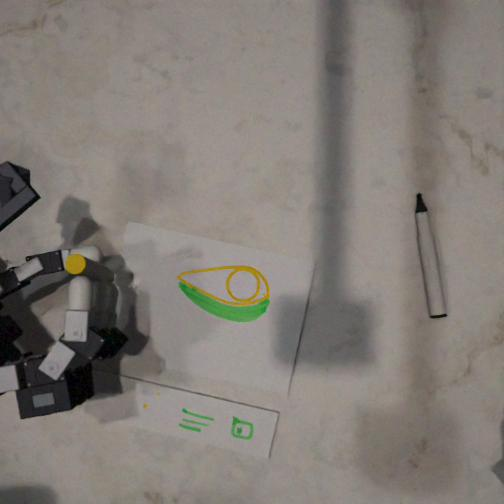

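move --target '[0.0381,0.20115,0.15763,0,0,0,-0.112,0,-0.09,0.225,-0.1,0,-0.08,0.235,-0.09,0,-0.08,0.235,-0.66,0.677,-0.01,-0.06,0.75,-0.93,0,0,0,0,0,0,-0.12,0,-0.09,0.225,-0.1,0,-0.08,0.235,-0.09,0,-0.08,0.235,-0.66,0.677,-0.01,-0.06,0.75,-0.85]' --speed 0.2

move --pt "0.0102 0 0 0 0 0 -0.112 0 -0.09 0.225 -0.1 0 -0.08 0.235 -0.09 0 -0.08 0.235 -0.66 0.677 -0.01 -0.06 0.75 -0.93 0 0 0 0 0 0 -0.12 0 -0.09 0.225 -0.1 0 -0.08 0.235 -0.09 0 -0.08 0.235 -0.66 0.677 -0.01 -0.06 0.75 -0.85" --pt "0.0101 -0.00365 0.01375 0 0 0 -0.112 0 -0.09 0.225 -0.1 0 -0.08 0.235 -0.09 0 -0.08 0.235 -0.66 0.677 -0.01 -0.06 0.75 -0.93 0 0 0 0 0 0 -0.12 0 -0.09 0.225 -0.1 0 -0.08 0.235 -0.09 0 -0.08 0.235 -0.66 0.677 -0.01 -0.06 0.75 -0.85" --pt "0.0101 -0.01274 0.02472 0 0 0 -0.112 0 -0.09 0.225 -0.1 0 -0.08 0.235 -0.09 0 -0.08 0.235 -0.66 0.677 -0.01 -0.06 0.75 -0.93 0 0 0 0 0 0 -0.12 0 -0.09 0.225 -0.1 0 -0.08 0.235 -0.09 0 -0.08 0.235 -0.66 0.677 -0.01 -0.06 0.75 -0.85" --pt "0.0101 -0.02559 0.03084 0 0 0 -0.112 0 -0.09 0.225 -0.1 0 -0.08 0.235 -0.09 0 -0.08 0.235 -0.66 0.677 -0.01 -0.06 0.75 -0.93 0 0 0 0 0 0 -0.12 0 -0.09 0.225 -0.1 0 -0.08 0.235 -0.09 0 -0.08 0.235 -0.66 0.677 -0.01 -0.06 0.75 -0.85" --pt "0.0102 -0.03697 0.0314 0 0 0 -0.112 0 -0.09 0.225 -0.1 0 -0.08 0.235 -0.09 0 -0.08 0.235 -0.66 0.677 -0.01 -0.06 0.75 -0.93 0 0 0 0 0 0 -0.12 0 -0.09 0.225 -0.1 0 -0.08 0.235 -0.09 0 -0.08 0.235 -0.66 0.677 -0.01 -0.06 0.75 -0.85" --pt "0.0102 -0.04635 0.02884 0 0 0 -0.112 0 -0.09 0.225 -0.1 0 -0.08 0.235 -0.09 0 -0.08 0.235 -0.66 0.677 -0.01 -0.06 0.75 -0.93 0 0 0 0 0 0 -0.12 0 -0.09 0.225 -0.1 0 -0.08 0.235 -0.09 0 -0.08 0.235 -0.66 0.677 -0.01 -0.06 0.75 -0.85" --pt "0.0102 -0.04419 0.03324 0 0 0 -0.112 0 -0.09 0.225 -0.1 0 -0.08 0.235 -0.09 0 -0.08 0.235 -0.66 0.677 -0.01 -0.06 0.75 -0.93 0 0 0 0 0 0 -0.12 0 -0.09 0.225 -0.1 0 -0.08 0.235 -0.09 0 -0.08 0.235 -0.66 0.677 -0.01 -0.06 0.75 -0.85" --pt "0.0102 -0.03429 0.03498 0 0 0 -0.112 0 -0.09 0.225 -0.1 0 -0.08 0.235 -0.09 0 -0.08 0.235 -0.66 0.677 -0.01 -0.06 0.75 -0.93 0 0 0 0 0 0 -0.12 0 -0.09 0.225 -0.1 0 -0.08 0.235 -0.09 0 -0.08 0.235 -0.66 0.677 -0.01 -0.06 0.75 -0.85" --pt "0.0101 -0.02182 0.03325 0 0 0 -0.112 0 -0.09 0.225 -0.1 0 -0.08 0.235 -0.09 0 -0.08 0.235 -0.66 0.677 -0.01 -0.06 0.75 -0.93 0 0 0 0 0 0 -0.12 0 -0.09 0.225 -0.1 0 -0.08 0.235 -0.09 0 -0.08 0.235 -0.66 0.677 -0.01 -0.06 0.75 -0.85" --pt "0.0101 -0.0107 0.02733 0 0 0 -0.112 0 -0.09 0.225 -0.1 0 -0.08 0.235 -0.09 0 -0.08 0.235 -0.66 0.677 -0.01 -0.06 0.75 -0.93 0 0 0 0 0 0 -0.12 0 -0.09 0.225 -0.1 0 -0.08 0.235 -0.09 0 -0.08 0.235 -0.66 0.677 -0.01 -0.06 0.75 -0.85" --pt "0.0101 -0.00296 0.0191 0 0 0 -0.112 0 -0.09 0.225 -0.1 0 -0.08 0.235 -0.09 0 -0.08 0.235 -0.66 0.677 -0.01 -0.06 0.75 -0.93 0 0 0 0 0 0 -0.12 0 -0.09 0.225 -0.1 0 -0.08 0.235 -0.09 0 -0.08 0.235 -0.66 0.677 -0.01 -0.06 0.75 -0.85" --pt "0.0101 0.00171 0.00938 0 0 0 -0.112 0 -0.09 0.225 -0.1 0 -0.08 0.235 -0.09 0 -0.08 0.235 -0.66 0.677 -0.01 -0.06 0.75 -0.93 0 0 0 0 0 0 -0.12 0 -0.09 0.225 -0.1 0 -0.08 0.235 -0.09 0 -0.08 0.235 -0.66 0.677 -0.01 -0.06 0.75 -0.85" --pt "0.0101 0.00125 0.01855 0 0 0 -0.112 0 -0.09 0.225 -0.1 0 -0.08 0.235 -0.09 0 -0.08 0.235 -0.66 0.677 -0.01 -0.06 0.75 -0.93 0 0 0 0 0 0 -0.12 0 -0.09 0.225 -0.1 0 -0.08 0.235 -0.09 0 -0.08 0.235 -0.66 0.677 -0.01 -0.06 0.75 -0.85" --pt "0.0101 -0.00867 0.02994 0 0 0 -0.112 0 -0.09 0.225 -0.1 0 -0.08 0.235 -0.09 0 -0.08 0.235 -0.66 0.677 -0.01 -0.06 0.75 -0.93 0 0 0 0 0 0 -0.12 0 -0.09 0.225 -0.1 0 -0.08 0.235 -0.09 0 -0.08 0.235 -0.66 0.677 -0.01 -0.06 0.75 -0.85" --pt "0.0101 -0.02079 0.03633 0 0 0 -0.112 0 -0.09 0.225 -0.1 0 -0.08 0.235 -0.09 0 -0.08 0.235 -0.66 0.677 -0.01 -0.06 0.75 -0.93 0 0 0 0 0 0 -0.12 0 -0.09 0.225 -0.1 0 -0.08 0.235 -0.09 0 -0.08 0.235 -0.66 0.677 -0.01 -0.06 0.75 -0.85" --speed 0.04 --blend '[0,0.002,0.002,0.002,0.002,0.001,0.001,0.002,0.002,0.002,0.002,0.001,0.001,0.002,0]'

move --pt "0 -0.01084 0.00193 0 0 0 -0.112 0 -0.09 0.225 -0.1 0 -0.08 0.235 -0.09 0 -0.08 0.235 -0.66 0.677 -0.01 -0.06 0.75 -0.93 0 0 0 0 0 0 -0.12 0 -0.09 0.225 -0.1 0 -0.08 0.235 -0.09 0 -0.08 0.235 -0.66 0.677 -0.01 -0.06 0.75 -0.85" --pt "0 0.00114 0.00363 0 0 0 -0.112 0 -0.09 0.225 -0.1 0 -0.08 0.235 -0.09 0 -0.08 0.235 -0.66 0.677 -0.01 -0.06 0.75 -0.93 0 0 0 0 0 0 -0.12 0 -0.09 0.225 -0.1 0 -0.08 0.235 -0.09 0 -0.08 0.235 -0.66 0.677 -0.01 -0.06 0.75 -0.85" --pt "0 0.01135 -0.00128 0 0 0 -0.112 0 -0.09 0.225 -0.1 0 -0.08 0.235 -0.09 0 -0.08 0.235 -0.66 0.677 -0.01 -0.06 0.75 -0.93 0 0 0 0 0 0 -0.12 0 -0.09 0.225 -0.1 0 -0.08 0.235 -0.09 0 -0.08 0.235 -0.66 0.677 -0.01 -0.06 0.75 -0.85" --pt "0 0.01889 -0.00746 0 0 0 -0.112 0 -0.09 0.225 -0.1 0 -0.08 0.235 -0.09 0 -0.08 0.235 -0.66 0.677 -0.01 -0.06 0.75 -0.93 0 0 0 0 0 0 -0.12 0 -0.09 0.225 -0.1 0 -0.08 0.235 -0.09 0 -0.08 0.235 -0.66 0.677 -0.01 -0.06 0.75 -0.85" --pt "0 0.02299 -0.00856 0 0 0 -0.112 0 -0.09 0.225 -0.1 0 -0.08 0.235 -0.09 0 -0.08 0.235 -0.66 0.677 -0.01 -0.06 0.75 -0.93 0 0 0 0 0 0 -0.12 0 -0.09 0.225 -0.1 0 -0.08 0.235 -0.09 0 -0.08 0.235 -0.66 0.677 -0.01 -0.06 0.75 -0.85" --pt "-0.0001 0.02003 -0.00152 0 0 0 -0.112 0 -0.09 0.225 -0.1 0 -0.08 0.235 -0.09 0 -0.08 0.235 -0.66 0.677 -0.01 -0.06 0.75 -0.93 0 0 0 0 0 0 -0.12 0 -0.09 0.225 -0.1 0 -0.08 0.235 -0.09 0 -0.08 0.235 -0.66 0.677 -0.01 -0.06 0.75 -0.85" --pt "-0.0001 0.01513 0.00575 0 0 0 -0.112 0 -0.09 0.225 -0.1 0 -0.08 0.235 -0.09 0 -0.08 0.235 -0.66 0.677 -0.01 -0.06 0.75 -0.93 0 0 0 0 0 0 -0.12 0 -0.09 0.225 -0.1 0 -0.08 0.235 -0.09 0 -0.08 0.235 -0.66 0.677 -0.01 -0.06 0.75 -0.85" --pt "-0.0001 0.00776 0.01254 0 0 0 -0.112 0 -0.09 0.225 -0.1 0 -0.08 0.235 -0.09 0 -0.08 0.235 -0.66 0.677 -0.01 -0.06 0.75 -0.93 0 0 0 0 0 0 -0.12 0 -0.09 0.225 -0.1 0 -0.08 0.235 -0.09 0 -0.08 0.235 -0.66 0.677 -0.01 -0.06 0.75 -0.85" --pt "-0.0001 0.00285 0.00922 0 0 0 -0.112 0 -0.09 0.225 -0.1 0 -0.08 0.235 -0.09 0 -0.08 0.235 -0.66 0.677 -0.01 -0.06 0.75 -0.93 0 0 0 0 0 0 -0.12 0 -0.09 0.225 -0.1 0 -0.08 0.235 -0.09 0 -0.08 0.235 -0.66 0.677 -0.01 -0.06 0.75 -0.85" --pt "0 -0.0124 0.00535 0 0 0 -0.112 0 -0.09 0.225 -0.1 0 -0.08 0.235 -0.09 0 -0.08 0.235 -0.66 0.677 -0.01 -0.06 0.75 -0.93 0 0 0 0 0 0 -0.12 0 -0.09 0.225 -0.1 0 -0.08 0.235 -0.09 0 -0.08 0.235 -0.66 0.677 -0.01 -0.06 0.75 -0.85" --pt "0.0001 -0.02882 -0.00286 0 0 0 -0.112 0 -0.09 0.225 -0.1 0 -0.08 0.235 -0.09 0 -0.08 0.235 -0.66 0.677 -0.01 -0.06 0.75 -0.93 0 0 0 0 0 0 -0.12 0 -0.09 0.225 -0.1 0 -0.08 0.235 -0.09 0 -0.08 0.235 -0.66 0.677 -0.01 -0.06 0.75 -0.85" --pt "0.0002 -0.04517 -0.01533 0 0 0 -0.112 0 -0.09 0.225 -0.1 0 -0.08 0.235 -0.09 0 -0.08 0.235 -0.66 0.677 -0.01 -0.06 0.75 -0.93 0 0 0 0 0 0 -0.12 0 -0.09 0.225 -0.1 0 -0.08 0.235 -0.09 0 -0.08 0.235 -0.66 0.677 -0.01 -0.06 0.75 -0.85" --pt "0.0004 -0.05802 -0.03157 0 0 0 -0.112 0 -0.09 0.225 -0.1 0 -0.08 0.235 -0.09 0 -0.08 0.235 -0.66 0.677 -0.01 -0.06 0.75 -0.93 0 0 0 0 0 0 -0.12 0 -0.09 0.225 -0.1 0 -0.08 0.235 -0.09 0 -0.08 0.235 -0.66 0.677 -0.01 -0.06 0.75 -0.85" --pt "0.0005 -0.0671 -0.04865 0 0 0 -0.112 0 -0.09 0.225 -0.1 0 -0.08 0.235 -0.09 0 -0.08 0.235 -0.66 0.677 -0.01 -0.06 0.75 -0.93 0 0 0 0 0 0 -0.12 0 -0.09 0.225 -0.1 0 -0.08 0.235 -0.09 0 -0.08 0.235 -0.66 0.677 -0.01 -0.06 0.75 -0.85" --pt "0.0006 -0.07399 -0.06428 0 0 0 -0.112 0 -0.09 0.225 -0.1 0 -0.08 0.235 -0.09 0 -0.08 0.235 -0.66 0.677 -0.01 -0.06 0.75 -0.93 0 0 0 0 0 0 -0.12 0 -0.09 0.225 -0.1 0 -0.08 0.235 -0.09 0 -0.08 0.235 -0.66 0.677 -0.01 -0.06 0.75 -0.85" --speed 0.04 --blend '[0.001,0.001,0.002,0.001,0.001,0.002,0.002,0.001,0.001,0.003,0.003,0.003,0.003,0.003,0]'

move --pt "0.0001 -0.00914 -0.02123 0 0 0 -0.112 0 -0.09 0.225 -0.1 0 -0.08 0.235 -0.09 0 -0.08 0.235 -0.66 0.677 -0.01 -0.06 0.75 -0.93 0 0 0 0 0 0 -0.12 0 -0.09 0.225 -0.1 0 -0.08 0.235 -0.09 0 -0.08 0.235 -0.66 0.677 -0.01 -0.06 0.75 -0.85" --pt "0.0003 -0.0166 -0.04166 0 0 0 -0.112 0 -0.09 0.225 -0.1 0 -0.08 0.235 -0.09 0 -0.08 0.235 -0.66 0.677 -0.01 -0.06 0.75 -0.93 0 0 0 0 0 0 -0.12 0 -0.09 0.225 -0.1 0 -0.08 0.235 -0.09 0 -0.08 0.235 -0.66 0.677 -0.01 -0.06 0.75 -0.85" --pt "0.0003 -0.01973 -0.05287 0 0 0 -0.112 0 -0.09 0.225 -0.1 0 -0.08 0.235 -0.09 0 -0.08 0.235 -0.66 0.677 -0.01 -0.06 0.75 -0.93 0 0 0 0 0 0 -0.12 0 -0.09 0.225 -0.1 0 -0.08 0.235 -0.09 0 -0.08 0.235 -0.66 0.677 -0.01 -0.06 0.75 -0.85" --pt "-0.0002 0.03616 0.01962 0 0 0 -0.112 0 -0.09 0.225 -0.1 0 -0.08 0.235 -0.09 0 -0.08 0.235 -0.66 0.677 -0.01 -0.06 0.75 -0.93 0 0 0 0 0 0 -0.12 0 -0.09 0.225 -0.1 0 -0.08 0.235 -0.09 0 -0.08 0.235 -0.66 0.677 -0.01 -0.06 0.75 -0.85" --pt "-0.0002 0.03777 0.01626 0 0 0 -0.112 0 -0.09 0.225 -0.1 0 -0.08 0.235 -0.09 0 -0.08 0.235 -0.66 0.677 -0.01 -0.06 0.75 -0.93 0 0 0 0 0 0 -0.12 0 -0.09 0.225 -0.1 0 -0.08 0.235 -0.09 0 -0.08 0.235 -0.66 0.677 -0.01 -0.06 0.75 -0.85" --pt "0.0004 -0.02099 -0.05924 0 0 0 -0.112 0 -0.09 0.225 -0.1 0 -0.08 0.235 -0.09 0 -0.08 0.235 -0.66 0.677 -0.01 -0.06 0.75 -0.93 0 0 0 0 0 0 -0.12 0 -0.09 0.225 -0.1 0 -0.08 0.235 -0.09 0 -0.08 0.235 -0.66 0.677 -0.01 -0.06 0.75 -0.85" --pt "0.0004 -0.01938 -0.06259 0 0 0 -0.112 0 -0.09 0.225 -0.1 0 -0.08 0.235 -0.09 0 -0.08 0.235 -0.66 0.677 -0.01 -0.06 0.75 -0.93 0 0 0 0 0 0 -0.12 0 -0.09 0.225 -0.1 0 -0.08 0.235 -0.09 0 -0.08 0.235 -0.66 0.677 -0.01 -0.06 0.75 -0.85" --pt "-0.0002 0.03964 0.01324 0 0 0 -0.112 0 -0.09 0.225 -0.1 0 -0.08 0.235 -0.09 0 -0.08 0.235 -0.66 0.677 -0.01 -0.06 0.75 -0.93 0 0 0 0 0 0 -0.12 0 -0.09 0.225 -0.1 0 -0.08 0.235 -0.09 0 -0.08 0.235 -0.66 0.677 -0.01 -0.06 0.75 -0.85" --pt "-0.0002 0.04201 0.01086 0 0 0 -0.112 0 -0.09 0.225 -0.1 0 -0.08 0.235 -0.09 0 -0.08 0.235 -0.66 0.677 -0.01 -0.06 0.75 -0.93 0 0 0 0 0 0 -0.12 0 -0.09 0.225 -0.1 0 -0.08 0.235 -0.09 0 -0.08 0.235 -0.66 0.677 -0.01 -0.06 0.75 -0.85" --pt "0.0004 -0.01675 -0.06464 0 0 0 -0.112 0 -0.09 0.225 -0.1 0 -0.08 0.235 -0.09 0 -0.08 0.235 -0.66 0.677 -0.01 -0.06 0.75 -0.93 0 0 0 0 0 0 -0.12 0 -0.09 0.225 -0.1 0 -0.08 0.235 -0.09 0 -0.08 0.235 -0.66 0.677 -0.01 -0.06 0.75 -0.85" --pt "0.0003 -0.01107 -0.06276 0 0 0 -0.112 0 -0.09 0.225 -0.1 0 -0.08 0.235 -0.09 0 -0.08 0.235 -0.66 0.677 -0.01 -0.06 0.75 -0.93 0 0 0 0 0 0 -0.12 0 -0.09 0.225 -0.1 0 -0.08 0.235 -0.09 0 -0.08 0.235 -0.66 0.677 -0.01 -0.06 0.75 -0.85" --pt "-0.0002 0.04438 0.00849 0 0 0 -0.112 0 -0.09 0.225 -0.1 0 -0.08 0.235 -0.09 0 -0.08 0.235 -0.66 0.677 -0.01 -0.06 0.75 -0.93 0 0 0 0 0 0 -0.12 0 -0.09 0.225 -0.1 0 -0.08 0.235 -0.09 0 -0.08 0.235 -0.66 0.677 -0.01 -0.06 0.75 -0.85" --pt "-0.0002 0.04727 0.00677 0 0 0 -0.112 0 -0.09 0.225 -0.1 0 -0.08 0.235 -0.09 0 -0.08 0.235 -0.66 0.677 -0.01 -0.06 0.75 -0.93 0 0 0 0 0 0 -0.12 0 -0.09 0.225 -0.1 0 -0.08 0.235 -0.09 0 -0.08 0.235 -0.66 0.677 -0.01 -0.06 0.75 -0.85" --pt "0.0003 -0.00387 -0.05892 0 0 0 -0.112 0 -0.09 0.225 -0.1 0 -0.08 0.235 -0.09 0 -0.08 0.235 -0.66 0.677 -0.01 -0.06 0.75 -0.93 0 0 0 0 0 0 -0.12 0 -0.09 0.225 -0.1 0 -0.08 0.235 -0.09 0 -0.08 0.235 -0.66 0.677 -0.01 -0.06 0.75 -0.85" --speed 0.055 --blend '[0.003,0.003,0.001,0.001,0.001,0.001,0.001,0.001,0.001,0.001,0.001,0.001,0.001,0]'

move --pt "-0.0001 0.00822 0.00514 0 0 0 -0.112 0 -0.09 0.225 -0.1 0 -0.08 0.235 -0.09 0 -0.08 0.235 -0.66 0.677 -0.01 -0.06 0.75 -0.93 0 0 0 0 0 0 -0.12 0 -0.09 0.225 -0.1 0 -0.08 0.235 -0.09 0 -0.08 0.235 -0.66 0.677 -0.01 -0.06 0.75 -0.85" --pt "-0.0005 0.05427 0.0643 0 0 0 -0.112 0 -0.09 0.225 -0.1 0 -0.08 0.235 -0.09 0 -0.08 0.235 -0.66 0.677 -0.01 -0.06 0.75 -0.93 0 0 0 0 0 0 -0.12 0 -0.09 0.225 -0.1 0 -0.08 0.235 -0.09 0 -0.08 0.235 -0.66 0.677 -0.01 -0.06 0.75 -0.85" --pt "-0.0005 0.05766 0.06324 0 0 0 -0.112 0 -0.09 0.225 -0.1 0 -0.08 0.235 -0.09 0 -0.08 0.235 -0.66 0.677 -0.01 -0.06 0.75 -0.93 0 0 0 0 0 0 -0.12 0 -0.09 0.225 -0.1 0 -0.08 0.235 -0.09 0 -0.08 0.235 -0.66 0.677 -0.01 -0.06 0.75 -0.85" --pt "-0.0001 0.01772 0.01192 0 0 0 -0.112 0 -0.09 0.225 -0.1 0 -0.08 0.235 -0.09 0 -0.08 0.235 -0.66 0.677 -0.01 -0.06 0.75 -0.93 0 0 0 0 0 0 -0.12 0 -0.09 0.225 -0.1 0 -0.08 0.235 -0.09 0 -0.08 0.235 -0.66 0.677 -0.01 -0.06 0.75 -0.85" --pt "-0.0002 0.02722 0.0187 0 0 0 -0.112 0 -0.09 0.225 -0.1 0 -0.08 0.235 -0.09 0 -0.08 0.235 -0.66 0.677 -0.01 -0.06 0.75 -0.93 0 0 0 0 0 0 -0.12 0 -0.09 0.225 -0.1 0 -0.08 0.235 -0.09 0 -0.08 0.235 -0.66 0.677 -0.01 -0.06 0.75 -0.85" --pt "-0.0005 0.06156 0.06282 0 0 0 -0.112 0 -0.09 0.225 -0.1 0 -0.08 0.235 -0.09 0 -0.08 0.235 -0.66 0.677 -0.01 -0.06 0.75 -0.93 0 0 0 0 0 0 -0.12 0 -0.09 0.225 -0.1 0 -0.08 0.235 -0.09 0 -0.08 0.235 -0.66 0.677 -0.01 -0.06 0.75 -0.85" --pt "-0.0006 0.06597 0.06307 0 0 0 -0.112 0 -0.09 0.225 -0.1 0 -0.08 0.235 -0.09 0 -0.08 0.235 -0.66 0.677 -0.01 -0.06 0.75 -0.93 0 0 0 0 0 0 -0.12 0 -0.09 0.225 -0.1 0 -0.08 0.235 -0.09 0 -0.08 0.235 -0.66 0.677 -0.01 -0.06 0.75 -0.85" --pt "-0.0003 0.03595 0.0245 0 0 0 -0.112 0 -0.09 0.225 -0.1 0 -0.08 0.235 -0.09 0 -0.08 0.235 -0.66 0.677 -0.01 -0.06 0.75 -0.93 0 0 0 0 0 0 -0.12 0 -0.09 0.225 -0.1 0 -0.08 0.235 -0.09 0 -0.08 0.235 -0.66 0.677 -0.01 -0.06 0.75 -0.85" --pt "-0.0003 0.04418 0.02964 0 0 0 -0.112 0 -0.09 0.225 -0.1 0 -0.08 0.235 -0.09 0 -0.08 0.235 -0.66 0.677 -0.01 -0.06 0.75 -0.93 0 0 0 0 0 0 -0.12 0 -0.09 0.225 -0.1 0 -0.08 0.235 -0.09 0 -0.08 0.235 -0.66 0.677 -0.01 -0.06 0.75 -0.85" --pt "-0.0006 0.07089 0.06396 0 0 0 -0.112 0 -0.09 0.225 -0.1 0 -0.08 0.235 -0.09 0 -0.08 0.235 -0.66 0.677 -0.01 -0.06 0.75 -0.93 0 0 0 0 0 0 -0.12 0 -0.09 0.225 -0.1 0 -0.08 0.235 -0.09 0 -0.08 0.235 -0.66 0.677 -0.01 -0.06 0.75 -0.85" --pt "-0.0006 0.07631 0.06551 0 0 0 -0.112 0 -0.09 0.225 -0.1 0 -0.08 0.235 -0.09 0 -0.08 0.235 -0.66 0.677 -0.01 -0.06 0.75 -0.93 0 0 0 0 0 0 -0.12 0 -0.09 0.225 -0.1 0 -0.08 0.235 -0.09 0 -0.08 0.235 -0.66 0.677 -0.01 -0.06 0.75 -0.85" --pt "-0.0004 0.0524 0.03479 0 0 0 -0.112 0 -0.09 0.225 -0.1 0 -0.08 0.235 -0.09 0 -0.08 0.235 -0.66 0.677 -0.01 -0.06 0.75 -0.93 0 0 0 0 0 0 -0.12 0 -0.09 0.225 -0.1 0 -0.08 0.235 -0.09 0 -0.08 0.235 -0.66 0.677 -0.01 -0.06 0.75 -0.85" --pt "-0.0004 0.06139 0.04091 0 0 0 -0.112 0 -0.09 0.225 -0.1 0 -0.08 0.235 -0.09 0 -0.08 0.235 -0.66 0.677 -0.01 -0.06 0.75 -0.93 0 0 0 0 0 0 -0.12 0 -0.09 0.225 -0.1 0 -0.08 0.235 -0.09 0 -0.08 0.235 -0.66 0.677 -0.01 -0.06 0.75 -0.85" --pt "-0.0006 0.07589 0.05954 0 0 0 -0.112 0 -0.09 0.225 -0.1 0 -0.08 0.235 -0.09 0 -0.08 0.235 -0.66 0.677 -0.01 -0.06 0.75 -0.93 0 0 0 0 0 0 -0.12 0 -0.09 0.225 -0.1 0 -0.08 0.235 -0.09 0 -0.08 0.235 -0.66 0.677 -0.01 -0.06 0.75 -0.85" --speed 0.05 --blend '[0.001,0.001,0.001,0.001,0.001,0.001,0.001,0.001,0.001,0.001,0.001,0.001,0.001,0]'

move --pt "0 0.00449 0.00469 0 0 0 -0.112 0 -0.09 0.225 -0.1 0 -0.08 0.235 -0.09 0 -0.08 0.235 -0.66 0.677 -0.01 -0.06 0.75 -0.93 0 0 0 0 0 0 -0.12 0 -0.09 0.225 -0.1 0 -0.08 0.235 -0.09 0 -0.08 0.235 -0.66 0.677 -0.01 -0.06 0.75 -0.85" --pt "-0.0001 0.01266 0.01219 0 0 0 -0.112 0 -0.09 0.225 -0.1 0 -0.08 0.235 -0.09 0 -0.08 0.235 -0.66 0.677 -0.01 -0.06 0.75 -0.93 0 0 0 0 0 0 -0.12 0 -0.09 0.225 -0.1 0 -0.08 0.235 -0.09 0 -0.08 0.235 -0.66 0.677 -0.01 -0.06 0.75 -0.85" --pt "-0.0002 0.01793 0.02195 0 0 0 -0.112 0 -0.09 0.225 -0.1 0 -0.08 0.235 -0.09 0 -0.08 0.235 -0.66 0.677 -0.01 -0.06 0.75 -0.93 0 0 0 0 0 0 -0.12 0 -0.09 0.225 -0.1 0 -0.08 0.235 -0.09 0 -0.08 0.235 -0.66 0.677 -0.01 -0.06 0.75 -0.85" --pt "-0.0002 0.0197 0.03263 0 0 0 -0.112 0 -0.09 0.225 -0.1 0 -0.08 0.235 -0.09 0 -0.08 0.235 -0.66 0.677 -0.01 -0.06 0.75 -0.93 0 0 0 0 0 0 -0.12 0 -0.09 0.225 -0.1 0 -0.08 0.235 -0.09 0 -0.08 0.235 -0.66 0.677 -0.01 -0.06 0.75 -0.85" --pt "-0.0002 0.0172 0.03322 0 0 0 -0.112 0 -0.09 0.225 -0.1 0 -0.08 0.235 -0.09 0 -0.08 0.235 -0.66 0.677 -0.01 -0.06 0.75 -0.93 0 0 0 0 0 0 -0.12 0 -0.09 0.225 -0.1 0 -0.08 0.235 -0.09 0 -0.08 0.235 -0.66 0.677 -0.01 -0.06 0.75 -0.85" --pt "-0.0002 0.01528 0.02316 0 0 0 -0.112 0 -0.09 0.225 -0.1 0 -0.08 0.235 -0.09 0 -0.08 0.235 -0.66 0.677 -0.01 -0.06 0.75 -0.93 0 0 0 0 0 0 -0.12 0 -0.09 0.225 -0.1 0 -0.08 0.235 -0.09 0 -0.08 0.235 -0.66 0.677 -0.01 -0.06 0.75 -0.85" --pt "-0.0001 0.01029 0.01403 0 0 0 -0.112 0 -0.09 0.225 -0.1 0 -0.08 0.235 -0.09 0 -0.08 0.235 -0.66 0.677 -0.01 -0.06 0.75 -0.93 0 0 0 0 0 0 -0.12 0 -0.09 0.225 -0.1 0 -0.08 0.235 -0.09 0 -0.08 0.235 -0.66 0.677 -0.01 -0.06 0.75 -0.85" --pt "0 0.00267 0.00695 0 0 0 -0.112 0 -0.09 0.225 -0.1 0 -0.08 0.235 -0.09 0 -0.08 0.235 -0.66 0.677 -0.01 -0.06 0.75 -0.93 0 0 0 0 0 0 -0.12 0 -0.09 0.225 -0.1 0 -0.08 0.235 -0.09 0 -0.08 0.235 -0.66 0.677 -0.01 -0.06 0.75 -0.85" --pt "0 -0.00661 0.00263 0 0 0 -0.112 0 -0.09 0.225 -0.1 0 -0.08 0.235 -0.09 0 -0.08 0.235 -0.66 0.677 -0.01 -0.06 0.75 -0.93 0 0 0 0 0 0 -0.12 0 -0.09 0.225 -0.1 0 -0.08 0.235 -0.09 0 -0.08 0.235 -0.66 0.677 -0.01 -0.06 0.75 -0.85" --pt "0.0001 -0.01638 0.00173 0 0 0 -0.112 0 -0.09 0.225 -0.1 0 -0.08 0.235 -0.09 0 -0.08 0.235 -0.66 0.677 -0.01 -0.06 0.75 -0.93 0 0 0 0 0 0 -0.12 0 -0.09 0.225 -0.1 0 -0.08 0.235 -0.09 0 -0.08 0.235 -0.66 0.677 -0.01 -0.06 0.75 -0.85" --pt "0.0001 -0.02952 0.00681 0 0 0 -0.112 0 -0.09 0.225 -0.1 0 -0.08 0.235 -0.09 0 -0.08 0.235 -0.66 0.677 -0.01 -0.06 0.75 -0.93 0 0 0 0 0 0 -0.12 0 -0.09 0.225 -0.1 0 -0.08 0.235 -0.09 0 -0.08 0.235 -0.66 0.677 -0.01 -0.06 0.75 -0.85" --pt "0.0001 -0.0357 0.01393 0 0 0 -0.112 0 -0.09 0.225 -0.1 0 -0.08 0.235 -0.09 0 -0.08 0.235 -0.66 0.677 -0.01 -0.06 0.75 -0.93 0 0 0 0 0 0 -0.12 0 -0.09 0.225 -0.1 0 -0.08 0.235 -0.09 0 -0.08 0.235 -0.66 0.677 -0.01 -0.06 0.75 -0.85" --pt "0 -0.03985 0.02472 0 0 0 -0.112 0 -0.09 0.225 -0.1 0 -0.08 0.235 -0.09 0 -0.08 0.235 -0.66 0.677 -0.01 -0.06 0.75 -0.93 0 0 0 0 0 0 -0.12 0 -0.09 0.225 -0.1 0 -0.08 0.235 -0.09 0 -0.08 0.235 -0.66 0.677 -0.01 -0.06 0.75 -0.85" --pt "-0.01 -0.03985 0.02472 0 0 0 -0.112 0 -0.09 0.225 -0.1 0 -0.08 0.235 -0.09 0 -0.08 0.235 -0.66 0.677 -0.01 -0.06 0.75 -0.93 0 0 0 0 0 0 -0.12 0 -0.09 0.225 -0.1 0 -0.08 0.235 -0.09 0 -0.08 0.235 -0.66 0.677 -0.01 -0.06 0.75 -0.85" --speed 0.04 --blend '[0.001,0.002,0.002,0.001,0.001,0.002,0.002,0.002,0.002,0.002,0.002,0.002,0.001,0]'

move --pt "0 0.00263 -0.00205 0 0 0 -0.112 0 -0.09 0.225 -0.1 0 -0.08 0.235 -0.09 0 -0.08 0.235 -0.66 0.677 -0.01 -0.06 0.75 -0.93 0 0 0 0 0 0 -0.12 0 -0.09 0.225 -0.1 0 -0.08 0.235 -0.09 0 -0.08 0.235 -0.66 0.677 -0.01 -0.06 0.75 -0.85" --pt "0.01 0.00263 -0.00205 0 0 0 -0.112 0 -0.09 0.225 -0.1 0 -0.08 0.235 -0.09 0 -0.08 0.235 -0.66 0.677 -0.01 -0.06 0.75 -0.93 0 0 0 0 0 0 -0.12 0 -0.09 0.225 -0.1 0 -0.08 0.235 -0.09 0 -0.08 0.235 -0.66 0.677 -0.01 -0.06 0.75 -0.85" --pt "0.0105 -0.05044 -0.07022 0 0 0 -0.112 0 -0.09 0.225 -0.1 0 -0.08 0.235 -0.09 0 -0.08 0.235 -0.66 0.677 -0.01 -0.06 0.75 -0.93 0 0 0 0 0 0 -0.12 0 -0.09 0.225 -0.1 0 -0.08 0.235 -0.09 0 -0.08 0.235 -0.66 0.677 -0.01 -0.06 0.75 -0.85" --pt "0.0105 -0.04681 -0.06014 0 0 0 -0.112 0 -0.09 0.225 -0.1 0 -0.08 0.235 -0.09 0 -0.08 0.235 -0.66 0.677 -0.01 -0.06 0.75 -0.93 0 0 0 0 0 0 -0.12 0 -0.09 0.225 -0.1 0 -0.08 0.235 -0.09 0 -0.08 0.235 -0.66 0.677 -0.01 -0.06 0.75 -0.85" --pt "0.01 0.00204 0.00261 0 0 0 -0.112 0 -0.09 0.225 -0.1 0 -0.08 0.235 -0.09 0 -0.08 0.235 -0.66 0.677 -0.01 -0.06 0.75 -0.93 0 0 0 0 0 0 -0.12 0 -0.09 0.225 -0.1 0 -0.08 0.235 -0.09 0 -0.08 0.235 -0.66 0.677 -0.01 -0.06 0.75 -0.85" --pt "0.01 0.00221 0.00826 0 0 0 -0.112 0 -0.09 0.225 -0.1 0 -0.08 0.235 -0.09 0 -0.08 0.235 -0.66 0.677 -0.01 -0.06 0.75 -0.93 0 0 0 0 0 0 -0.12 0 -0.09 0.225 -0.1 0 -0.08 0.235 -0.09 0 -0.08 0.235 -0.66 0.677 -0.01 -0.06 0.75 -0.85" --pt "0.0104 -0.04308 -0.04992 0 0 0 -0.112 0 -0.09 0.225 -0.1 0 -0.08 0.235 -0.09 0 -0.08 0.235 -0.66 0.677 -0.01 -0.06 0.75 -0.93 0 0 0 0 0 0 -0.12 0 -0.09 0.225 -0.1 0 -0.08 0.235 -0.09 0 -0.08 0.235 -0.66 0.677 -0.01 -0.06 0.75 -0.85" --pt "0.0103 -0.03807 -0.03807 0 0 0 -0.112 0 -0.09 0.225 -0.1 0 -0.08 0.235 -0.09 0 -0.08 0.235 -0.66 0.677 -0.01 -0.06 0.75 -0.93 0 0 0 0 0 0 -0.12 0 -0.09 0.225 -0.1 0 -0.08 0.235 -0.09 0 -0.08 0.235 -0.66 0.677 -0.01 -0.06 0.75 -0.85" --pt "0.0099 0.0039 0.01586 0 0 0 -0.112 0 -0.09 0.225 -0.1 0 -0.08 0.235 -0.09 0 -0.08 0.235 -0.66 0.677 -0.01 -0.06 0.75 -0.93 0 0 0 0 0 0 -0.12 0 -0.09 0.225 -0.1 0 -0.08 0.235 -0.09 0 -0.08 0.235 -0.66 0.677 -0.01 -0.06 0.75 -0.85" --pt "0.0098 0.01705 0.03817 0 0 0 -0.112 0 -0.09 0.225 -0.1 0 -0.08 0.235 -0.09 0 -0.08 0.235 -0.66 0.677 -0.01 -0.06 0.75 -0.93 0 0 0 0 0 0 -0.12 0 -0.09 0.225 -0.1 0 -0.08 0.235 -0.09 0 -0.08 0.235 -0.66 0.677 -0.01 -0.06 0.75 -0.85" --pt "0.0102 -0.03282 -0.02589 0 0 0 -0.112 0 -0.09 0.225 -0.1 0 -0.08 0.235 -0.09 0 -0.08 0.235 -0.66 0.677 -0.01 -0.06 0.75 -0.93 0 0 0 0 0 0 -0.12 0 -0.09 0.225 -0.1 0 -0.08 0.235 -0.09 0 -0.08 0.235 -0.66 0.677 -0.01 -0.06 0.75 -0.85" --pt "0.0102 -0.02629 -0.01208 0 0 0 -0.112 0 -0.09 0.225 -0.1 0 -0.08 0.235 -0.09 0 -0.08 0.235 -0.66 0.677 -0.01 -0.06 0.75 -0.93 0 0 0 0 0 0 -0.12 0 -0.09 0.225 -0.1 0 -0.08 0.235 -0.09 0 -0.08 0.235 -0.66 0.677 -0.01 -0.06 0.75 -0.85" --pt "0.0098 0.00933 0.03368 0 0 0 -0.112 0 -0.09 0.225 -0.1 0 -0.08 0.235 -0.09 0 -0.08 0.235 -0.66 0.677 -0.01 -0.06 0.75 -0.93 0 0 0 0 0 0 -0.12 0 -0.09 0.225 -0.1 0 -0.08 0.235 -0.09 0 -0.08 0.235 -0.66 0.677 -0.01 -0.06 0.75 -0.85" --pt "-0.0022 0.00933 0.03368 0 0 0 -0.112 0 -0.09 0.225 -0.1 0 -0.08 0.235 -0.09 0 -0.08 0.235 -0.66 0.677 -0.01 -0.06 0.75 -0.93 0 0 0 0 0 0 -0.12 0 -0.09 0.225 -0.1 0 -0.08 0.235 -0.09 0 -0.08 0.235 -0.66 0.677 -0.01 -0.06 0.75 -0.85" --speed 0.05 --blend '[0,0,0.001,0.001,0.001,0.001,0.001,0.001,0.002,0.001,0.001,0.001,0,0]'

move --target '[-0.04,-0.17,-0.15,0,0,0,-0.112,0,-0.09,0.225,-0.1,0,-0.08,0.235,-0.09,0,-0.08,0.235,-0.66,0.677,-0.01,-0.06,0.75,-0.93,0,0,0,0,0,0,-0.12,0,-0.09,0.225,-0.1,0,-0.08,0.235,-0.09,0,-0.08,0.235,-0.66,0.677,-0.01,-0.06,0.75,-0.85]' --speed 0.25 --cameras '["cam_above"]'

zoom_image --camera "cam_above" --region '[165, 240, 285, 360]'

Scene clock: 2996.23 s.
left_arm: end_effector_position=(+0.6050, -0.0399, +0.0704) hand_goal=(-0.112, +0.000, -0.090, +0.226, -0.100, +0.000, -0.080, +0.236, -0.090, +0.000, -0.080, +0.236, -0.660, +0.678, -0.010, -0.060) hand_measured=(-0.024, -0.002, -0.056, +0.236, -0.044, +0.000, -0.062, +0.240, -0.080, +0.006, -0.078, +0.238, -0.650, +0.678, +0.080, -0.020) hand_current_ma=(+409, -7, +130, +36, +246, +0, +63, +13, +40, +15, +8, +4, +37, +2, +481, +215) hand_state=(blocked, goal, blocked, goal, blocked, goal, goal, goal, goal, goal, goal, goal, goal, goal, blocked, blocked) hand_current_limit=0.75 hand_speed=-0.93 end_effector_quat_wxyz=(+0.249, +0.662, +0.253, -0.661) | right_arm: end_effector_position=(+0.4679, -0.3281, +0.1713) hand_goal=(-0.120, +0.000, -0.090, +0.226, -0.100, +0.000, -0.080, +0.236, -0.090, +0.000, -0.080, +0.236, -0.660, +0.678, -0.010, -0.060) hand_measured=(-0.018, +0.008, -0.042, +0.250, -0.030, +0.010, -0.054, +0.244, -0.058, +0.004, -0.074, +0.238, -0.706, +0.658, +0.066, -0.018) hand_current_ma=(+367, +11, +128, +53, +222, +12, +57, +13, +78, +3, +9, +3, -125, -49, +331, +158) hand_state=(blocked, goal, blocked, blocked, blocked, goal, blocked, goal, blocked, goal, goal, goal, blocked, goal, blocked, blocked) hand_current_limit=0.75 hand_speed=-0.85 end_effector_quat_wxyz=(+0.661, -0.252, -0.660, -0.253)
Joint positions: left_arm=[3.096 -2.59 -1.098 -2.59 0.801 1.562] | right_arm=[-0.528 -0.975 1.613 -0.637 -1.328 4.711]
Joint torques (N m): left_arm=[-11.26 50.46 23.01 -3.19 -2.5 2.85] | right_arm=[0.53 -45.54 -20.42 4.12 -1.35 0.8]
Wrist force (N): left_arm=[0.7 1.0 -0.1] | right_arm=[-0.8 -0.3 -0.3]
Wrist torque (N m): left_arm=[0.06 -0.30 -0.22] | right_arm=[-0.07 0.02 0.10]
Wrist force, peak (N): left_arm=[0.8 2.1 0.9] | right_arm=[-1.3 -0.2 -0.5]
Hand target: left_arm +0.6050, -0.0400, +0.0703; +0.249, +0.662, +0.253, -0.661 | right_arm +0.4679, -0.3281, +0.1713; +0.661, -0.252, -0.660, -0.253
Off the commanded pose: left_arm 0.000 m, 0 deg | right_arm 0.000 m, 0 deg.
move: done

Scene clock: 2999.73 s.
left_arm: end_effector_position=(+0.5805, -0.0451, +0.0643) hand_goal=(-0.112, +0.000, -0.090, +0.226, -0.100, +0.000, -0.080, +0.236, -0.090, +0.000, -0.080, +0.236, -0.660, +0.678, -0.010, -0.060) hand_measured=(-0.024, -0.006, -0.056, +0.236, -0.044, -0.002, -0.062, +0.240, -0.080, +0.004, -0.078, +0.238, -0.650, +0.678, +0.080, -0.020) hand_current_ma=(+409, -14, +130, +36, +245, -5, +63, +13, +40, +10, +8, +4, +33, +2, +481, +215) hand_state=(blocked, goal, blocked, goal, blocked, goal, goal, goal, goal, goal, goal, goal, goal, goal, blocked, blocked) hand_current_limit=0.75 hand_speed=-0.93 end_effector_quat_wxyz=(+0.249, +0.662, +0.253, -0.661) | right_arm: end_effector_position=(+0.4679, -0.3281, +0.1713) hand_goal=(-0.120, +0.000, -0.090, +0.226, -0.100, +0.000, -0.080, +0.236, -0.090, +0.000, -0.080, +0.236, -0.660, +0.678, -0.010, -0.060) hand_measured=(-0.018, +0.008, -0.042, +0.250, -0.030, +0.010, -0.054, +0.244, -0.058, +0.004, -0.074, +0.238, -0.706, +0.658, +0.066, -0.018) hand_current_ma=(+367, +11, +128, +53, +222, +12, +57, +13, +78, +3, +9, +3, -125, -49, +331, +158) hand_state=(blocked, goal, blocked, blocked, blocked, goal, blocked, goal, blocked, goal, goal, goal, blocked, goal, blocked, blocked) hand_current_limit=0.75 hand_speed=-0.85 end_effector_quat_wxyz=(+0.661, -0.252, -0.660, -0.253)
Joint positions: left_arm=[3.087 -2.549 -1.203 -2.527 0.792 1.563] | right_arm=[-0.528 -0.975 1.613 -0.637 -1.328 4.711]
Joint torques (N m): left_arm=[15.54 64.43 8.71 1.33 2.44 -2.52] | right_arm=[0.83 -45.17 -21.33 3.96 -1.45 0.82]
Wrist force (N): left_arm=[-0.8 1.3 -0.1] | right_arm=[-0.5 -0.3 -0.6]
Wrist torque (N m): left_arm=[0.03 -0.28 -0.18] | right_arm=[-0.06 0.00 0.12]
Wrist force, peak (N): left_arm=[-2.2 1.6 -0.5] | right_arm=[-1.4 -0.3 -0.7]
Hand target: left_arm +0.5805, -0.0451, +0.0643; +0.249, +0.662, +0.253, -0.661 | right_arm +0.4679, -0.3281, +0.1713; +0.661, -0.252, -0.660, -0.253
Off the commanded pose: left_arm 0.000 m, 0 deg | right_arm 0.000 m, 0 deg.
move: done

Scene clock: 3002.97 s.
left_arm: end_effector_position=(+0.5798, +0.0137, +0.0643) hand_goal=(-0.112, +0.000, -0.090, +0.226, -0.100, +0.000, -0.080, +0.236, -0.090, +0.000, -0.080, +0.236, -0.660, +0.678, -0.010, -0.060) hand_measured=(-0.024, -0.006, -0.056, +0.236, -0.044, -0.002, -0.062, +0.240, -0.080, +0.004, -0.078, +0.238, -0.650, +0.678, +0.080, -0.020) hand_current_ma=(+409, -14, +130, +36, +245, -5, +63, +13, +40, +10, +8, +4, +33, +2, +481, +215) hand_state=(blocked, goal, blocked, goal, blocked, goal, goal, goal, goal, goal, goal, goal, goal, goal, blocked, blocked) hand_current_limit=0.75 hand_speed=-0.93 end_effector_quat_wxyz=(+0.249, +0.662, +0.253, -0.661) | right_arm: end_effector_position=(+0.4679, -0.3281, +0.1713) hand_goal=(-0.120, +0.000, -0.090, +0.226, -0.100, +0.000, -0.080, +0.236, -0.090, +0.000, -0.080, +0.236, -0.660, +0.678, -0.010, -0.060) hand_measured=(-0.018, +0.008, -0.042, +0.250, -0.030, +0.010, -0.054, +0.244, -0.058, +0.004, -0.074, +0.238, -0.706, +0.658, +0.066, -0.018) hand_current_ma=(+367, +11, +128, +53, +222, +12, +57, +13, +78, +3, +9, +3, -125, -49, +331, +158) hand_state=(blocked, goal, blocked, blocked, blocked, goal, blocked, goal, blocked, goal, goal, goal, blocked, goal, blocked, blocked) hand_current_limit=0.75 hand_speed=-0.85 end_effector_quat_wxyz=(+0.661, -0.252, -0.660, -0.253)
Joint positions: left_arm=[3.175 -2.523 -1.258 -2.498 0.88 1.563] | right_arm=[-0.528 -0.975 1.613 -0.637 -1.328 4.711]
Joint torques (N m): left_arm=[15.36 47.49 21.13 -3.54 2.38 2.52] | right_arm=[1.46 -44.76 -20.88 4.04 -1.45 0.77]
Wrist force (N): left_arm=[-0.3 1.0 0.3] | right_arm=[-1.0 -0.2 -0.3]
Wrist torque (N m): left_arm=[0.01 -0.28 -0.24] | right_arm=[-0.07 0.04 0.09]
Wrist force, peak (N): left_arm=[-1.9 1.4 -0.4] | right_arm=[-1.3 -0.2 -0.6]
Hand target: left_arm +0.5798, +0.0137, +0.0643; +0.249, +0.662, +0.253, -0.661 | right_arm +0.4679, -0.3281, +0.1713; +0.661, -0.252, -0.660, -0.253
Off the commanded pose: left_arm 0.000 m, 0 deg | right_arm 0.000 m, 0 deg.
move: done

Scene clock: 3010.20 s.
left_arm: end_effector_position=(+0.6047, +0.0388, +0.0642) hand_goal=(-0.112, +0.000, -0.090, +0.226, -0.100, +0.000, -0.080, +0.236, -0.090, +0.000, -0.080, +0.236, -0.660, +0.678, -0.010, -0.060) hand_measured=(-0.024, -0.006, -0.056, +0.236, -0.044, -0.002, -0.062, +0.240, -0.080, +0.004, -0.078, +0.238, -0.650, +0.678, +0.080, -0.020) hand_current_ma=(+409, -14, +130, +36, +245, -5, +63, +13, +39, +10, +9, +4, +33, +2, +481, +215) hand_state=(blocked, goal, blocked, goal, blocked, goal, goal, goal, goal, goal, goal, goal, goal, goal, blocked, blocked) hand_current_limit=0.75 hand_speed=-0.93 end_effector_quat_wxyz=(+0.249, +0.662, +0.253, -0.661) | right_arm: end_effector_position=(+0.4679, -0.3281, +0.1713) hand_goal=(-0.120, +0.000, -0.090, +0.226, -0.100, +0.000, -0.080, +0.236, -0.090, +0.000, -0.080, +0.236, -0.660, +0.678, -0.010, -0.060) hand_measured=(-0.018, +0.008, -0.042, +0.250, -0.030, +0.010, -0.054, +0.244, -0.058, +0.004, -0.074, +0.238, -0.706, +0.658, +0.066, -0.018) hand_current_ma=(+367, +11, +128, +53, +222, +12, +57, +13, +78, +3, +9, +3, -125, -49, +331, +158) hand_state=(blocked, goal, blocked, blocked, blocked, goal, blocked, goal, blocked, goal, goal, goal, blocked, goal, blocked, blocked) hand_current_limit=0.75 hand_speed=-0.85 end_effector_quat_wxyz=(+0.661, -0.252, -0.660, -0.253)
Joint positions: left_arm=[3.21 -2.567 -1.165 -2.547 0.915 1.563] | right_arm=[-0.528 -0.975 1.613 -0.637 -1.328 4.711]
Joint torques (N m): left_arm=[15.6 48.34 21.7 -3.39 2.19 2.46] | right_arm=[2.56 -44.2 -20.61 4 -1.22 0.72]
Wrist force (N): left_arm=[-1.1 1.5 0.2] | right_arm=[-0.8 0.1 -0.4]
Wrist torque (N m): left_arm=[0.09 -0.25 -0.24] | right_arm=[-0.02 0.03 0.11]
Wrist force, peak (N): left_arm=[-1.1 1.5 0.2] | right_arm=[-1.2 -0.5 -0.6]
Hand target: left_arm +0.6047, +0.0389, +0.0642; +0.249, +0.662, +0.253, -0.661 | right_arm +0.4679, -0.3281, +0.1713; +0.661, -0.252, -0.660, -0.253
Off the commanded pose: left_arm 0.000 m, 0 deg | right_arm 0.000 m, 0 deg.
move: done

Scene clock: 3015.43 s.
left_arm: end_effector_position=(+0.6083, -0.0187, +0.0642) hand_goal=(-0.112, +0.000, -0.090, +0.226, -0.100, +0.000, -0.080, +0.236, -0.090, +0.000, -0.080, +0.236, -0.660, +0.678, -0.010, -0.060) hand_measured=(-0.024, -0.006, -0.056, +0.236, -0.044, -0.002, -0.062, +0.240, -0.080, +0.004, -0.076, +0.238, -0.650, +0.678, +0.080, -0.020) hand_current_ma=(+409, -14, +130, +36, +245, -5, +63, +13, +38, +10, +9, +4, +33, +2, +481, +215) hand_state=(blocked, goal, blocked, goal, blocked, goal, goal, goal, goal, goal, goal, goal, goal, goal, blocked, blocked) hand_current_limit=0.75 hand_speed=-0.93 end_effector_quat_wxyz=(+0.249, +0.662, +0.253, -0.661) | right_arm: end_effector_position=(+0.4679, -0.3281, +0.1713) hand_goal=(-0.120, +0.000, -0.090, +0.226, -0.100, +0.000, -0.080, +0.236, -0.090, +0.000, -0.080, +0.236, -0.660, +0.678, -0.010, -0.060) hand_measured=(-0.018, +0.008, -0.042, +0.250, -0.030, +0.010, -0.054, +0.244, -0.058, +0.004, -0.074, +0.238, -0.706, +0.658, +0.066, -0.018) hand_current_ma=(+367, +11, +128, +53, +222, +12, +57, +13, +78, +3, +9, +3, -125, -49, +331, +158) hand_state=(blocked, goal, blocked, blocked, blocked, goal, blocked, goal, blocked, goal, goal, goal, blocked, goal, blocked, blocked) hand_current_limit=0.75 hand_speed=-0.85 end_effector_quat_wxyz=(+0.661, -0.252, -0.660, -0.253)
Joint positions: left_arm=[3.127 -2.595 -1.106 -2.577 0.831 1.563] | right_arm=[-0.528 -0.975 1.613 -0.637 -1.328 4.711]
Joint torques (N m): left_arm=[-10.92 49.05 21.71 -3.29 -2.28 -1.14] | right_arm=[2.5 -43.84 -20.41 4.04 -1.39 0.63]
Wrist force (N): left_arm=[-1.5 0.6 -0.2] | right_arm=[-0.7 -0.3 -0.5]
Wrist torque (N m): left_arm=[0.00 -0.19 -0.19] | right_arm=[-0.06 0.01 0.11]
Wrist force, peak (N): left_arm=[-1.4 1.5 0.7] | right_arm=[-1.3 -0.4 -0.4]
Hand target: left_arm +0.6082, -0.0188, +0.0642; +0.249, +0.662, +0.253, -0.661 | right_arm +0.4679, -0.3281, +0.1713; +0.661, -0.252, -0.660, -0.253
Off the commanded pose: left_arm 0.000 m, 0 deg | right_arm 0.000 m, 0 deg.
move: done

Scene clock: 3017.87 s.
left_arm: end_effector_position=(+0.5813, -0.0108, +0.0702) hand_goal=(-0.112, +0.000, -0.090, +0.226, -0.100, +0.000, -0.080, +0.236, -0.090, +0.000, -0.080, +0.236, -0.660, +0.678, -0.010, -0.060) hand_measured=(-0.024, -0.004, -0.056, +0.236, -0.044, +0.000, -0.062, +0.240, -0.080, +0.006, -0.078, +0.236, -0.650, +0.678, +0.080, -0.020) hand_current_ma=(+409, -8, +135, +38, +244, +0, +63, +13, +35, +15, +5, +3, +37, +2, +481, +215) hand_state=(blocked, goal, blocked, goal, blocked, goal, goal, goal, goal, goal, goal, goal, goal, goal, blocked, blocked) hand_current_limit=0.75 hand_speed=-0.93 end_effector_quat_wxyz=(+0.249, +0.662, +0.253, -0.661) | right_arm: end_effector_position=(+0.4679, -0.3281, +0.1713) hand_goal=(-0.120, +0.000, -0.090, +0.226, -0.100, +0.000, -0.080, +0.236, -0.090, +0.000, -0.080, +0.236, -0.660, +0.678, -0.010, -0.060) hand_measured=(-0.018, +0.008, -0.042, +0.250, -0.030, +0.010, -0.054, +0.244, -0.058, +0.004, -0.074, +0.238, -0.706, +0.658, +0.066, -0.018) hand_current_ma=(+367, +11, +128, +53, +222, +12, +57, +13, +78, +3, +9, +3, -125, -49, +331, +158) hand_state=(blocked, goal, blocked, blocked, blocked, goal, blocked, goal, blocked, goal, goal, goal, blocked, goal, blocked, blocked) hand_current_limit=0.75 hand_speed=-0.85 end_effector_quat_wxyz=(+0.661, -0.252, -0.660, -0.253)
Joint positions: left_arm=[3.138 -2.526 -1.232 -2.521 0.843 1.563] | right_arm=[-0.528 -0.975 1.613 -0.637 -1.328 4.711]
Joint torques (N m): left_arm=[-12.35 65.95 8.51 -3.39 -2.4 -2.16] | right_arm=[2.56 -43.52 -21.23 3.99 -1.3 0.61]
Wrist force (N): left_arm=[0.8 1.0 0.3] | right_arm=[-0.6 -0.4 -0.3]
Wrist torque (N m): left_arm=[-0.01 -0.30 -0.26] | right_arm=[-0.09 -0.01 0.12]
Wrist force, peak (N): left_arm=[-2.0 1.5 0.3] | right_arm=[-1.3 -0.4 -1.0]
Hand target: left_arm +0.5813, -0.0108, +0.0703; +0.249, +0.662, +0.253, -0.661 | right_arm +0.4679, -0.3281, +0.1713; +0.661, -0.252, -0.660, -0.253
Off the commanded pose: left_arm 0.000 m, 0 deg | right_arm 0.000 m, 0 deg.
move: done; blend cut to 0.0008 m at target 4, 0.0008 m at target 5

Scene clock: 3025.73 s.
left_arm: end_effector_position=(+0.5699, -0.0284, +0.0714) hand_goal=(-0.112, +0.000, -0.090, +0.226, -0.100, +0.000, -0.080, +0.236, -0.090, +0.000, -0.080, +0.236, -0.660, +0.678, -0.010, -0.060) hand_measured=(-0.024, -0.002, -0.056, +0.236, -0.044, +0.000, -0.062, +0.240, -0.080, +0.006, -0.078, +0.236, -0.650, +0.678, +0.080, -0.020) hand_current_ma=(+409, -8, +135, +38, +243, +0, +63, +13, +35, +16, +8, +3, +38, +2, +481, +215) hand_state=(blocked, goal, blocked, goal, blocked, goal, goal, goal, goal, goal, goal, goal, goal, goal, blocked, blocked) hand_current_limit=0.75 hand_speed=-0.93 end_effector_quat_wxyz=(+0.249, +0.662, +0.253, -0.661) | right_arm: end_effector_position=(+0.4679, -0.3281, +0.1713) hand_goal=(-0.120, +0.000, -0.090, +0.226, -0.100, +0.000, -0.080, +0.236, -0.090, +0.000, -0.080, +0.236, -0.660, +0.678, -0.010, -0.060) hand_measured=(-0.018, +0.008, -0.042, +0.250, -0.030, +0.010, -0.054, +0.244, -0.058, +0.004, -0.074, +0.238, -0.706, +0.658, +0.066, -0.018) hand_current_ma=(+367, +11, +128, +53, +222, +12, +57, +13, +78, +3, +9, +3, -125, -49, +331, +158) hand_state=(blocked, goal, blocked, blocked, blocked, goal, blocked, goal, blocked, goal, goal, goal, blocked, goal, blocked, blocked) hand_current_limit=0.75 hand_speed=-0.85 end_effector_quat_wxyz=(+0.661, -0.252, -0.660, -0.253)
Joint positions: left_arm=[3.111 -2.509 -1.263 -2.506 0.816 1.563] | right_arm=[-0.528 -0.975 1.613 -0.637 -1.328 4.711]
Joint torques (N m): left_arm=[-12.18 65.64 21.77 -3.26 -2.56 -1.65] | right_arm=[3.83 -43.04 -20.96 4.02 -1.2 0.38]
Wrist force (N): left_arm=[0.9 0.9 0.2] | right_arm=[-0.9 -0.3 -0.6]
Wrist torque (N m): left_arm=[-0.01 -0.32 -0.23] | right_arm=[-0.05 0.04 0.08]
Wrist force, peak (N): left_arm=[-1.0 1.7 0.6] | right_arm=[-1.3 -0.5 -0.9]
Hand target: left_arm +0.5699, -0.0284, +0.0715; +0.249, +0.662, +0.253, -0.661 | right_arm +0.4679, -0.3281, +0.1713; +0.661, -0.252, -0.660, -0.253
Off the commanded pose: left_arm 0.000 m, 0 deg | right_arm 0.000 m, 0 deg.
move: done

Scene clock: 3026.83 s.
left_arm: end_effector_position=(+0.5695, +0.1074, +0.0963) hand_goal=(-0.112, +0.000, -0.090, +0.226, -0.100, +0.000, -0.080, +0.236, -0.090, +0.000, -0.080, +0.236, -0.660, +0.678, -0.010, -0.060) hand_measured=(-0.024, -0.002, -0.056, +0.236, -0.044, +0.000, -0.062, +0.240, -0.080, +0.006, -0.078, +0.236, -0.650, +0.678, +0.080, -0.020) hand_current_ma=(+409, -7, +135, +38, +243, +0, +63, +13, +35, +16, +8, +3, +38, +2, +481, +215) hand_state=(blocked, goal, blocked, goal, blocked, goal, goal, goal, goal, goal, goal, goal, goal, goal, blocked, blocked) hand_current_limit=0.75 hand_speed=-0.93 end_effector_quat_wxyz=(+0.249, +0.662, +0.253, -0.661) | right_arm: end_effector_position=(+0.4679, -0.3281, +0.1713) hand_goal=(-0.120, +0.000, -0.090, +0.226, -0.100, +0.000, -0.080, +0.236, -0.090, +0.000, -0.080, +0.236, -0.660, +0.678, -0.010, -0.060) hand_measured=(-0.018, +0.008, -0.042, +0.250, -0.030, +0.010, -0.054, +0.244, -0.058, +0.004, -0.074, +0.238, -0.706, +0.658, +0.066, -0.018) hand_current_ma=(+367, +11, +128, +53, +222, +12, +57, +13, +78, +3, +9, +3, -125, -49, +331, +158) hand_state=(blocked, goal, blocked, blocked, blocked, goal, blocked, goal, blocked, goal, goal, goal, blocked, goal, blocked, blocked) hand_current_limit=0.75 hand_speed=-0.85 end_effector_quat_wxyz=(+0.661, -0.252, -0.660, -0.253)
Joint positions: left_arm=[3.319 -2.438 -1.331 -2.51 1.024 1.564] | right_arm=[-0.528 -0.975 1.613 -0.637 -1.328 4.711]
Joint torques (N m): left_arm=[15.29 61.73 8 -3.7 2.18 2.8] | right_arm=[3.48 -43.23 -21.23 3.98 -1.16 0.48]
Wrist force (N): left_arm=[0.9 1.2 -0.1] | right_arm=[-1.0 -0.2 -0.5]
Wrist torque (N m): left_arm=[0.08 -0.33 -0.27] | right_arm=[-0.04 0.05 0.09]
Wrist force, peak (N): left_arm=[0.8 2.4 1.1] | right_arm=[-1.0 -0.4 -0.7]
Hand target: left_arm +0.5695, +0.1075, +0.0963; +0.249, +0.662, +0.253, -0.661 | right_arm +0.4679, -0.3281, +0.1713; +0.661, -0.252, -0.660, -0.253
Off the commanded pose: left_arm 0.000 m, 0 deg | right_arm 0.000 m, 0 deg.
move: done
Images, in order (width x height): cam_above 504x504.

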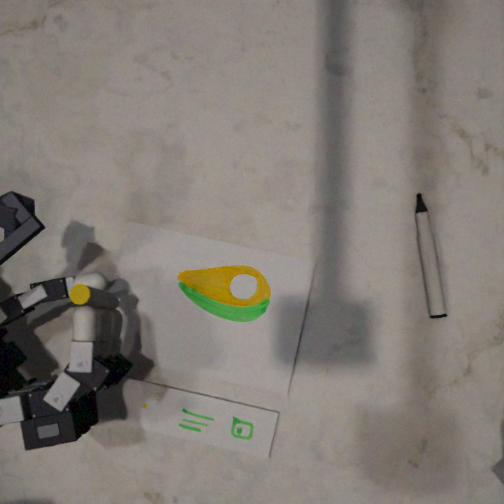

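Scaled by 4.200 from the camera's 504x504 image, which has a finer 720x720 frame.

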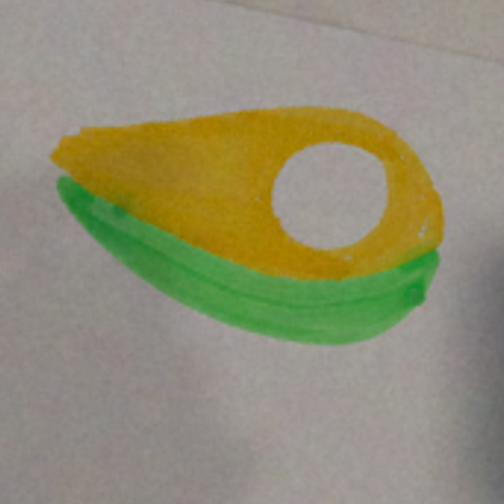

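move --target '[-0.05,-0.15,-0.133,0,0,0,-0.112,0,-0.09,0.225,-0.1,0,-0.08,0.235,-0.09,0,-0.08,0.235,-0.66,0.677,-0.01,-0.06,0.75,-0.93,-0.1522,0.56787,0.20557,0,0,0,-0.12,0,-0.09,0.225,-0.1,0,-0.08,0.235,-0.09,0,-0.08,0.235,-0.66,0.677,-0.01,-0.06,0.75,-0.85]' --speed 0.2 --cameras '["cam_above"]'

Scene clock: 3110.00 s.
left_arm: end_effector_position=(+0.5695, +0.2275, +0.1271) hand_goal=(-0.112, +0.000, -0.090, +0.226, -0.100, +0.000, -0.080, +0.236, -0.090, +0.000, -0.080, +0.236, -0.660, +0.678, -0.010, -0.060) hand_measured=(-0.024, -0.002, -0.056, +0.236, -0.044, +0.000, -0.062, +0.240, -0.080, +0.006, -0.078, +0.236, -0.650, +0.678, +0.080, -0.020) hand_current_ma=(+409, -7, +135, +38, +243, +0, +63, +13, +35, +16, +8, +3, +38, +2, +481, +215) hand_state=(blocked, goal, blocked, goal, blocked, goal, goal, goal, goal, goal, goal, goal, goal, goal, blocked, blocked) hand_current_limit=0.75 hand_speed=-0.93 end_effector_quat_wxyz=(+0.249, +0.662, +0.253, -0.661) | right_arm: end_effector_position=(+0.6032, +0.0082, +0.0805) hand_goal=(-0.120, +0.000, -0.090, +0.226, -0.100, +0.000, -0.080, +0.236, -0.090, +0.000, -0.080, +0.236, -0.660, +0.678, -0.010, -0.060) hand_measured=(-0.018, +0.008, -0.042, +0.250, -0.030, +0.010, -0.054, +0.244, -0.058, +0.004, -0.074, +0.238, -0.706, +0.658, +0.066, -0.018) hand_current_ma=(+367, +11, +128, +53, +222, +12, +57, +13, +78, +3, +9, +3, -125, -49, +331, +158) hand_state=(blocked, goal, blocked, blocked, blocked, goal, blocked, goal, blocked, goal, goal, goal, blocked, goal, blocked, blocked) hand_current_limit=0.75 hand_speed=-0.85 end_effector_quat_wxyz=(+0.661, -0.252, -0.660, -0.253)
Joint positions: left_arm=[3.499 -2.412 -1.287 -2.58 1.204 1.565] | right_arm=[0.048 -0.553 1.076 -0.521 -0.752 4.71]
Joint torques (N m): left_arm=[16.02 55.1 21.84 -3.83 2.4 2.65] | right_arm=[7.55 -42.26 -22.54 3.57 1.38 -1.57]
Wrist force (N): left_arm=[1.1 0.9 0.3] | right_arm=[-1.0 0.2 -0.6]
Wrist torque (N m): left_arm=[-0.01 -0.35 -0.25] | right_arm=[0.02 0.03 0.21]
Wrist force, peak (N): left_arm=[0.9 1.6 0.1] | right_arm=[-0.4 -1.6 -1.0]
Hand target: left_arm +0.5695, +0.2276, +0.1271; +0.249, +0.662, +0.253, -0.661 | right_arm +0.6033, +0.0082, +0.0805; +0.661, -0.252, -0.660, -0.253
Off the commanded pose: left_arm 0.000 m, 0 deg | right_arm 0.000 m, 0 deg.
move: done
Images, in order (width x height): cam_above 504x504.

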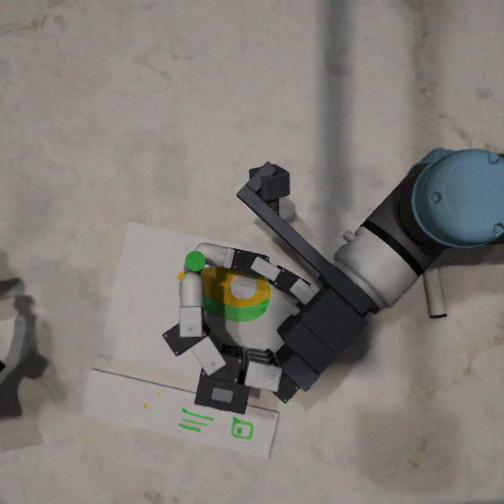

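move --pt "0 0 0 0 0 0 -0.112 0 -0.09 0.225 -0.1 0 -0.08 0.235 -0.09 0 -0.08 0.235 -0.66 0.677 -0.01 -0.06 0.75 -0.93 -0.0245 0 0 0 0 0 -0.12 0 -0.09 0.225 -0.1 0 -0.08 0.235 -0.09 0 -0.08 0.235 -0.66 0.677 -0.01 -0.06 0.75 -0.85" --pt "0 0 0 0 0 0 -0.112 0 -0.09 0.225 -0.1 0 -0.08 0.235 -0.09 0 -0.08 0.235 -0.66 0.677 -0.01 -0.06 0.75 -0.93 -0.0337 0 0 0 0 0 -0.12 0 -0.09 0.225 -0.1 0 -0.08 0.235 -0.09 0 -0.08 0.235 -0.66 0.677 -0.01 -0.06 0.75 -0.85" --pt "0 0 0 0 0 0 -0.112 0 -0.09 0.225 -0.1 0 -0.08 0.235 -0.09 0 -0.08 0.235 -0.66 0.677 -0.01 -0.06 0.75 -0.93 -0.0337 -0.039995 -0.045809 0 0 0 -0.12 0 -0.09 0.225 -0.1 0 -0.08 0.235 -0.09 0 -0.08 0.235 -0.66 0.677 -0.01 -0.06 0.75 -0.85" --pt "0 0 0 0 0 0 -0.112 0 -0.09 0.225 -0.1 0 -0.08 0.235 -0.09 0 -0.08 0.235 -0.66 0.677 -0.01 -0.06 0.75 -0.93 0 -0.039995 -0.045809 0 0 0 -0.12 0 -0.09 0.225 -0.1 0 -0.08 0.235 -0.09 0 -0.08 0.235 -0.66 0.677 -0.01 -0.06 0.75 -0.85" --speed '[0.1,0.02,0.04,0.1]' --cameras '["cam_above"]'

zoom_image --camera "cam_above" --region '[160, 250, 290, 340]'

Scene clock: 3127.93 s.
left_arm: end_effector_position=(+0.5695, +0.2276, +0.1271) hand_goal=(-0.112, +0.000, -0.090, +0.226, -0.100, +0.000, -0.080, +0.236, -0.090, +0.000, -0.080, +0.236, -0.660, +0.678, -0.010, -0.060) hand_measured=(-0.024, -0.002, -0.056, +0.236, -0.044, +0.000, -0.062, +0.240, -0.080, +0.006, -0.078, +0.236, -0.650, +0.678, +0.080, -0.020) hand_current_ma=(+409, -7, +135, +38, +243, +0, +63, +13, +35, +16, +8, +3, +38, +2, +481, +215) hand_state=(blocked, goal, blocked, goal, blocked, goal, goal, goal, goal, goal, goal, goal, goal, goal, blocked, blocked) hand_current_limit=0.75 hand_speed=-0.93 end_effector_quat_wxyz=(+0.249, +0.662, +0.253, -0.661) | right_arm: end_effector_position=(+0.6077, -0.0280, +0.0804) hand_goal=(-0.120, +0.000, -0.090, +0.226, -0.100, +0.000, -0.080, +0.236, -0.090, +0.000, -0.080, +0.236, -0.660, +0.678, -0.010, -0.060) hand_measured=(-0.018, +0.008, -0.042, +0.250, -0.030, +0.010, -0.054, +0.244, -0.058, +0.004, -0.074, +0.238, -0.706, +0.658, +0.066, -0.018) hand_current_ma=(+367, +11, +128, +53, +222, +12, +57, +13, +78, +3, +9, +3, -125, -49, +331, +158) hand_state=(blocked, goal, blocked, blocked, blocked, goal, blocked, goal, blocked, goal, goal, goal, blocked, goal, blocked, blocked) hand_current_limit=0.75 hand_speed=-0.85 end_effector_quat_wxyz=(+0.661, -0.252, -0.660, -0.253)
Joint positions: left_arm=[3.499 -2.412 -1.287 -2.58 1.204 1.565] | right_arm=[-0.004 -0.564 1.098 -0.533 -0.804 4.71]
Joint torques (N m): left_arm=[15.29 47.25 22.24 -3.91 2.41 2.79] | right_arm=[-5.71 -65.54 -22.72 3.79 -1.56 0.14]
Wrist force (N): left_arm=[0.9 0.7 0.3] | right_arm=[-1.1 -0.2 -0.3]
Wrist torque (N m): left_arm=[-0.02 -0.32 -0.27] | right_arm=[-0.06 0.03 0.21]
Wrist force, peak (N): left_arm=[1.3 1.0 0.3] | right_arm=[-1.8 -0.2 -0.5]
Hand target: left_arm +0.5695, +0.2276, +0.1271; +0.249, +0.662, +0.253, -0.661 | right_arm +0.6077, -0.0280, +0.0805; +0.661, -0.252, -0.660, -0.253
Off the commanded pose: left_arm 0.000 m, 0 deg | right_arm 0.000 m, 0 deg.
move: done
Images, in order (width x height): cam_above 504x504.

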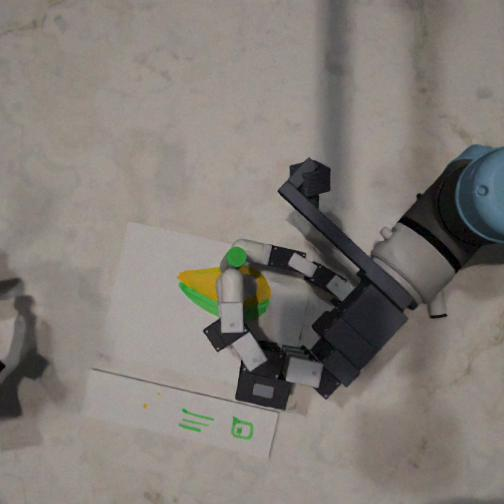

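Scaled by 3.877 from the camera's 504x504 image, which has a finer 720x720 frame.

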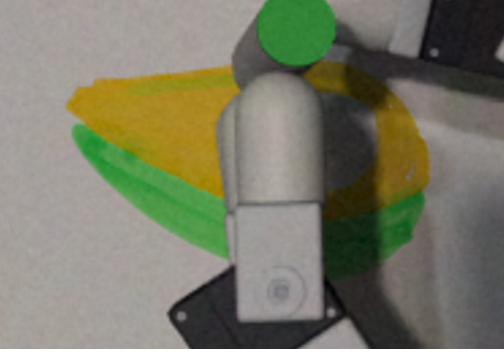

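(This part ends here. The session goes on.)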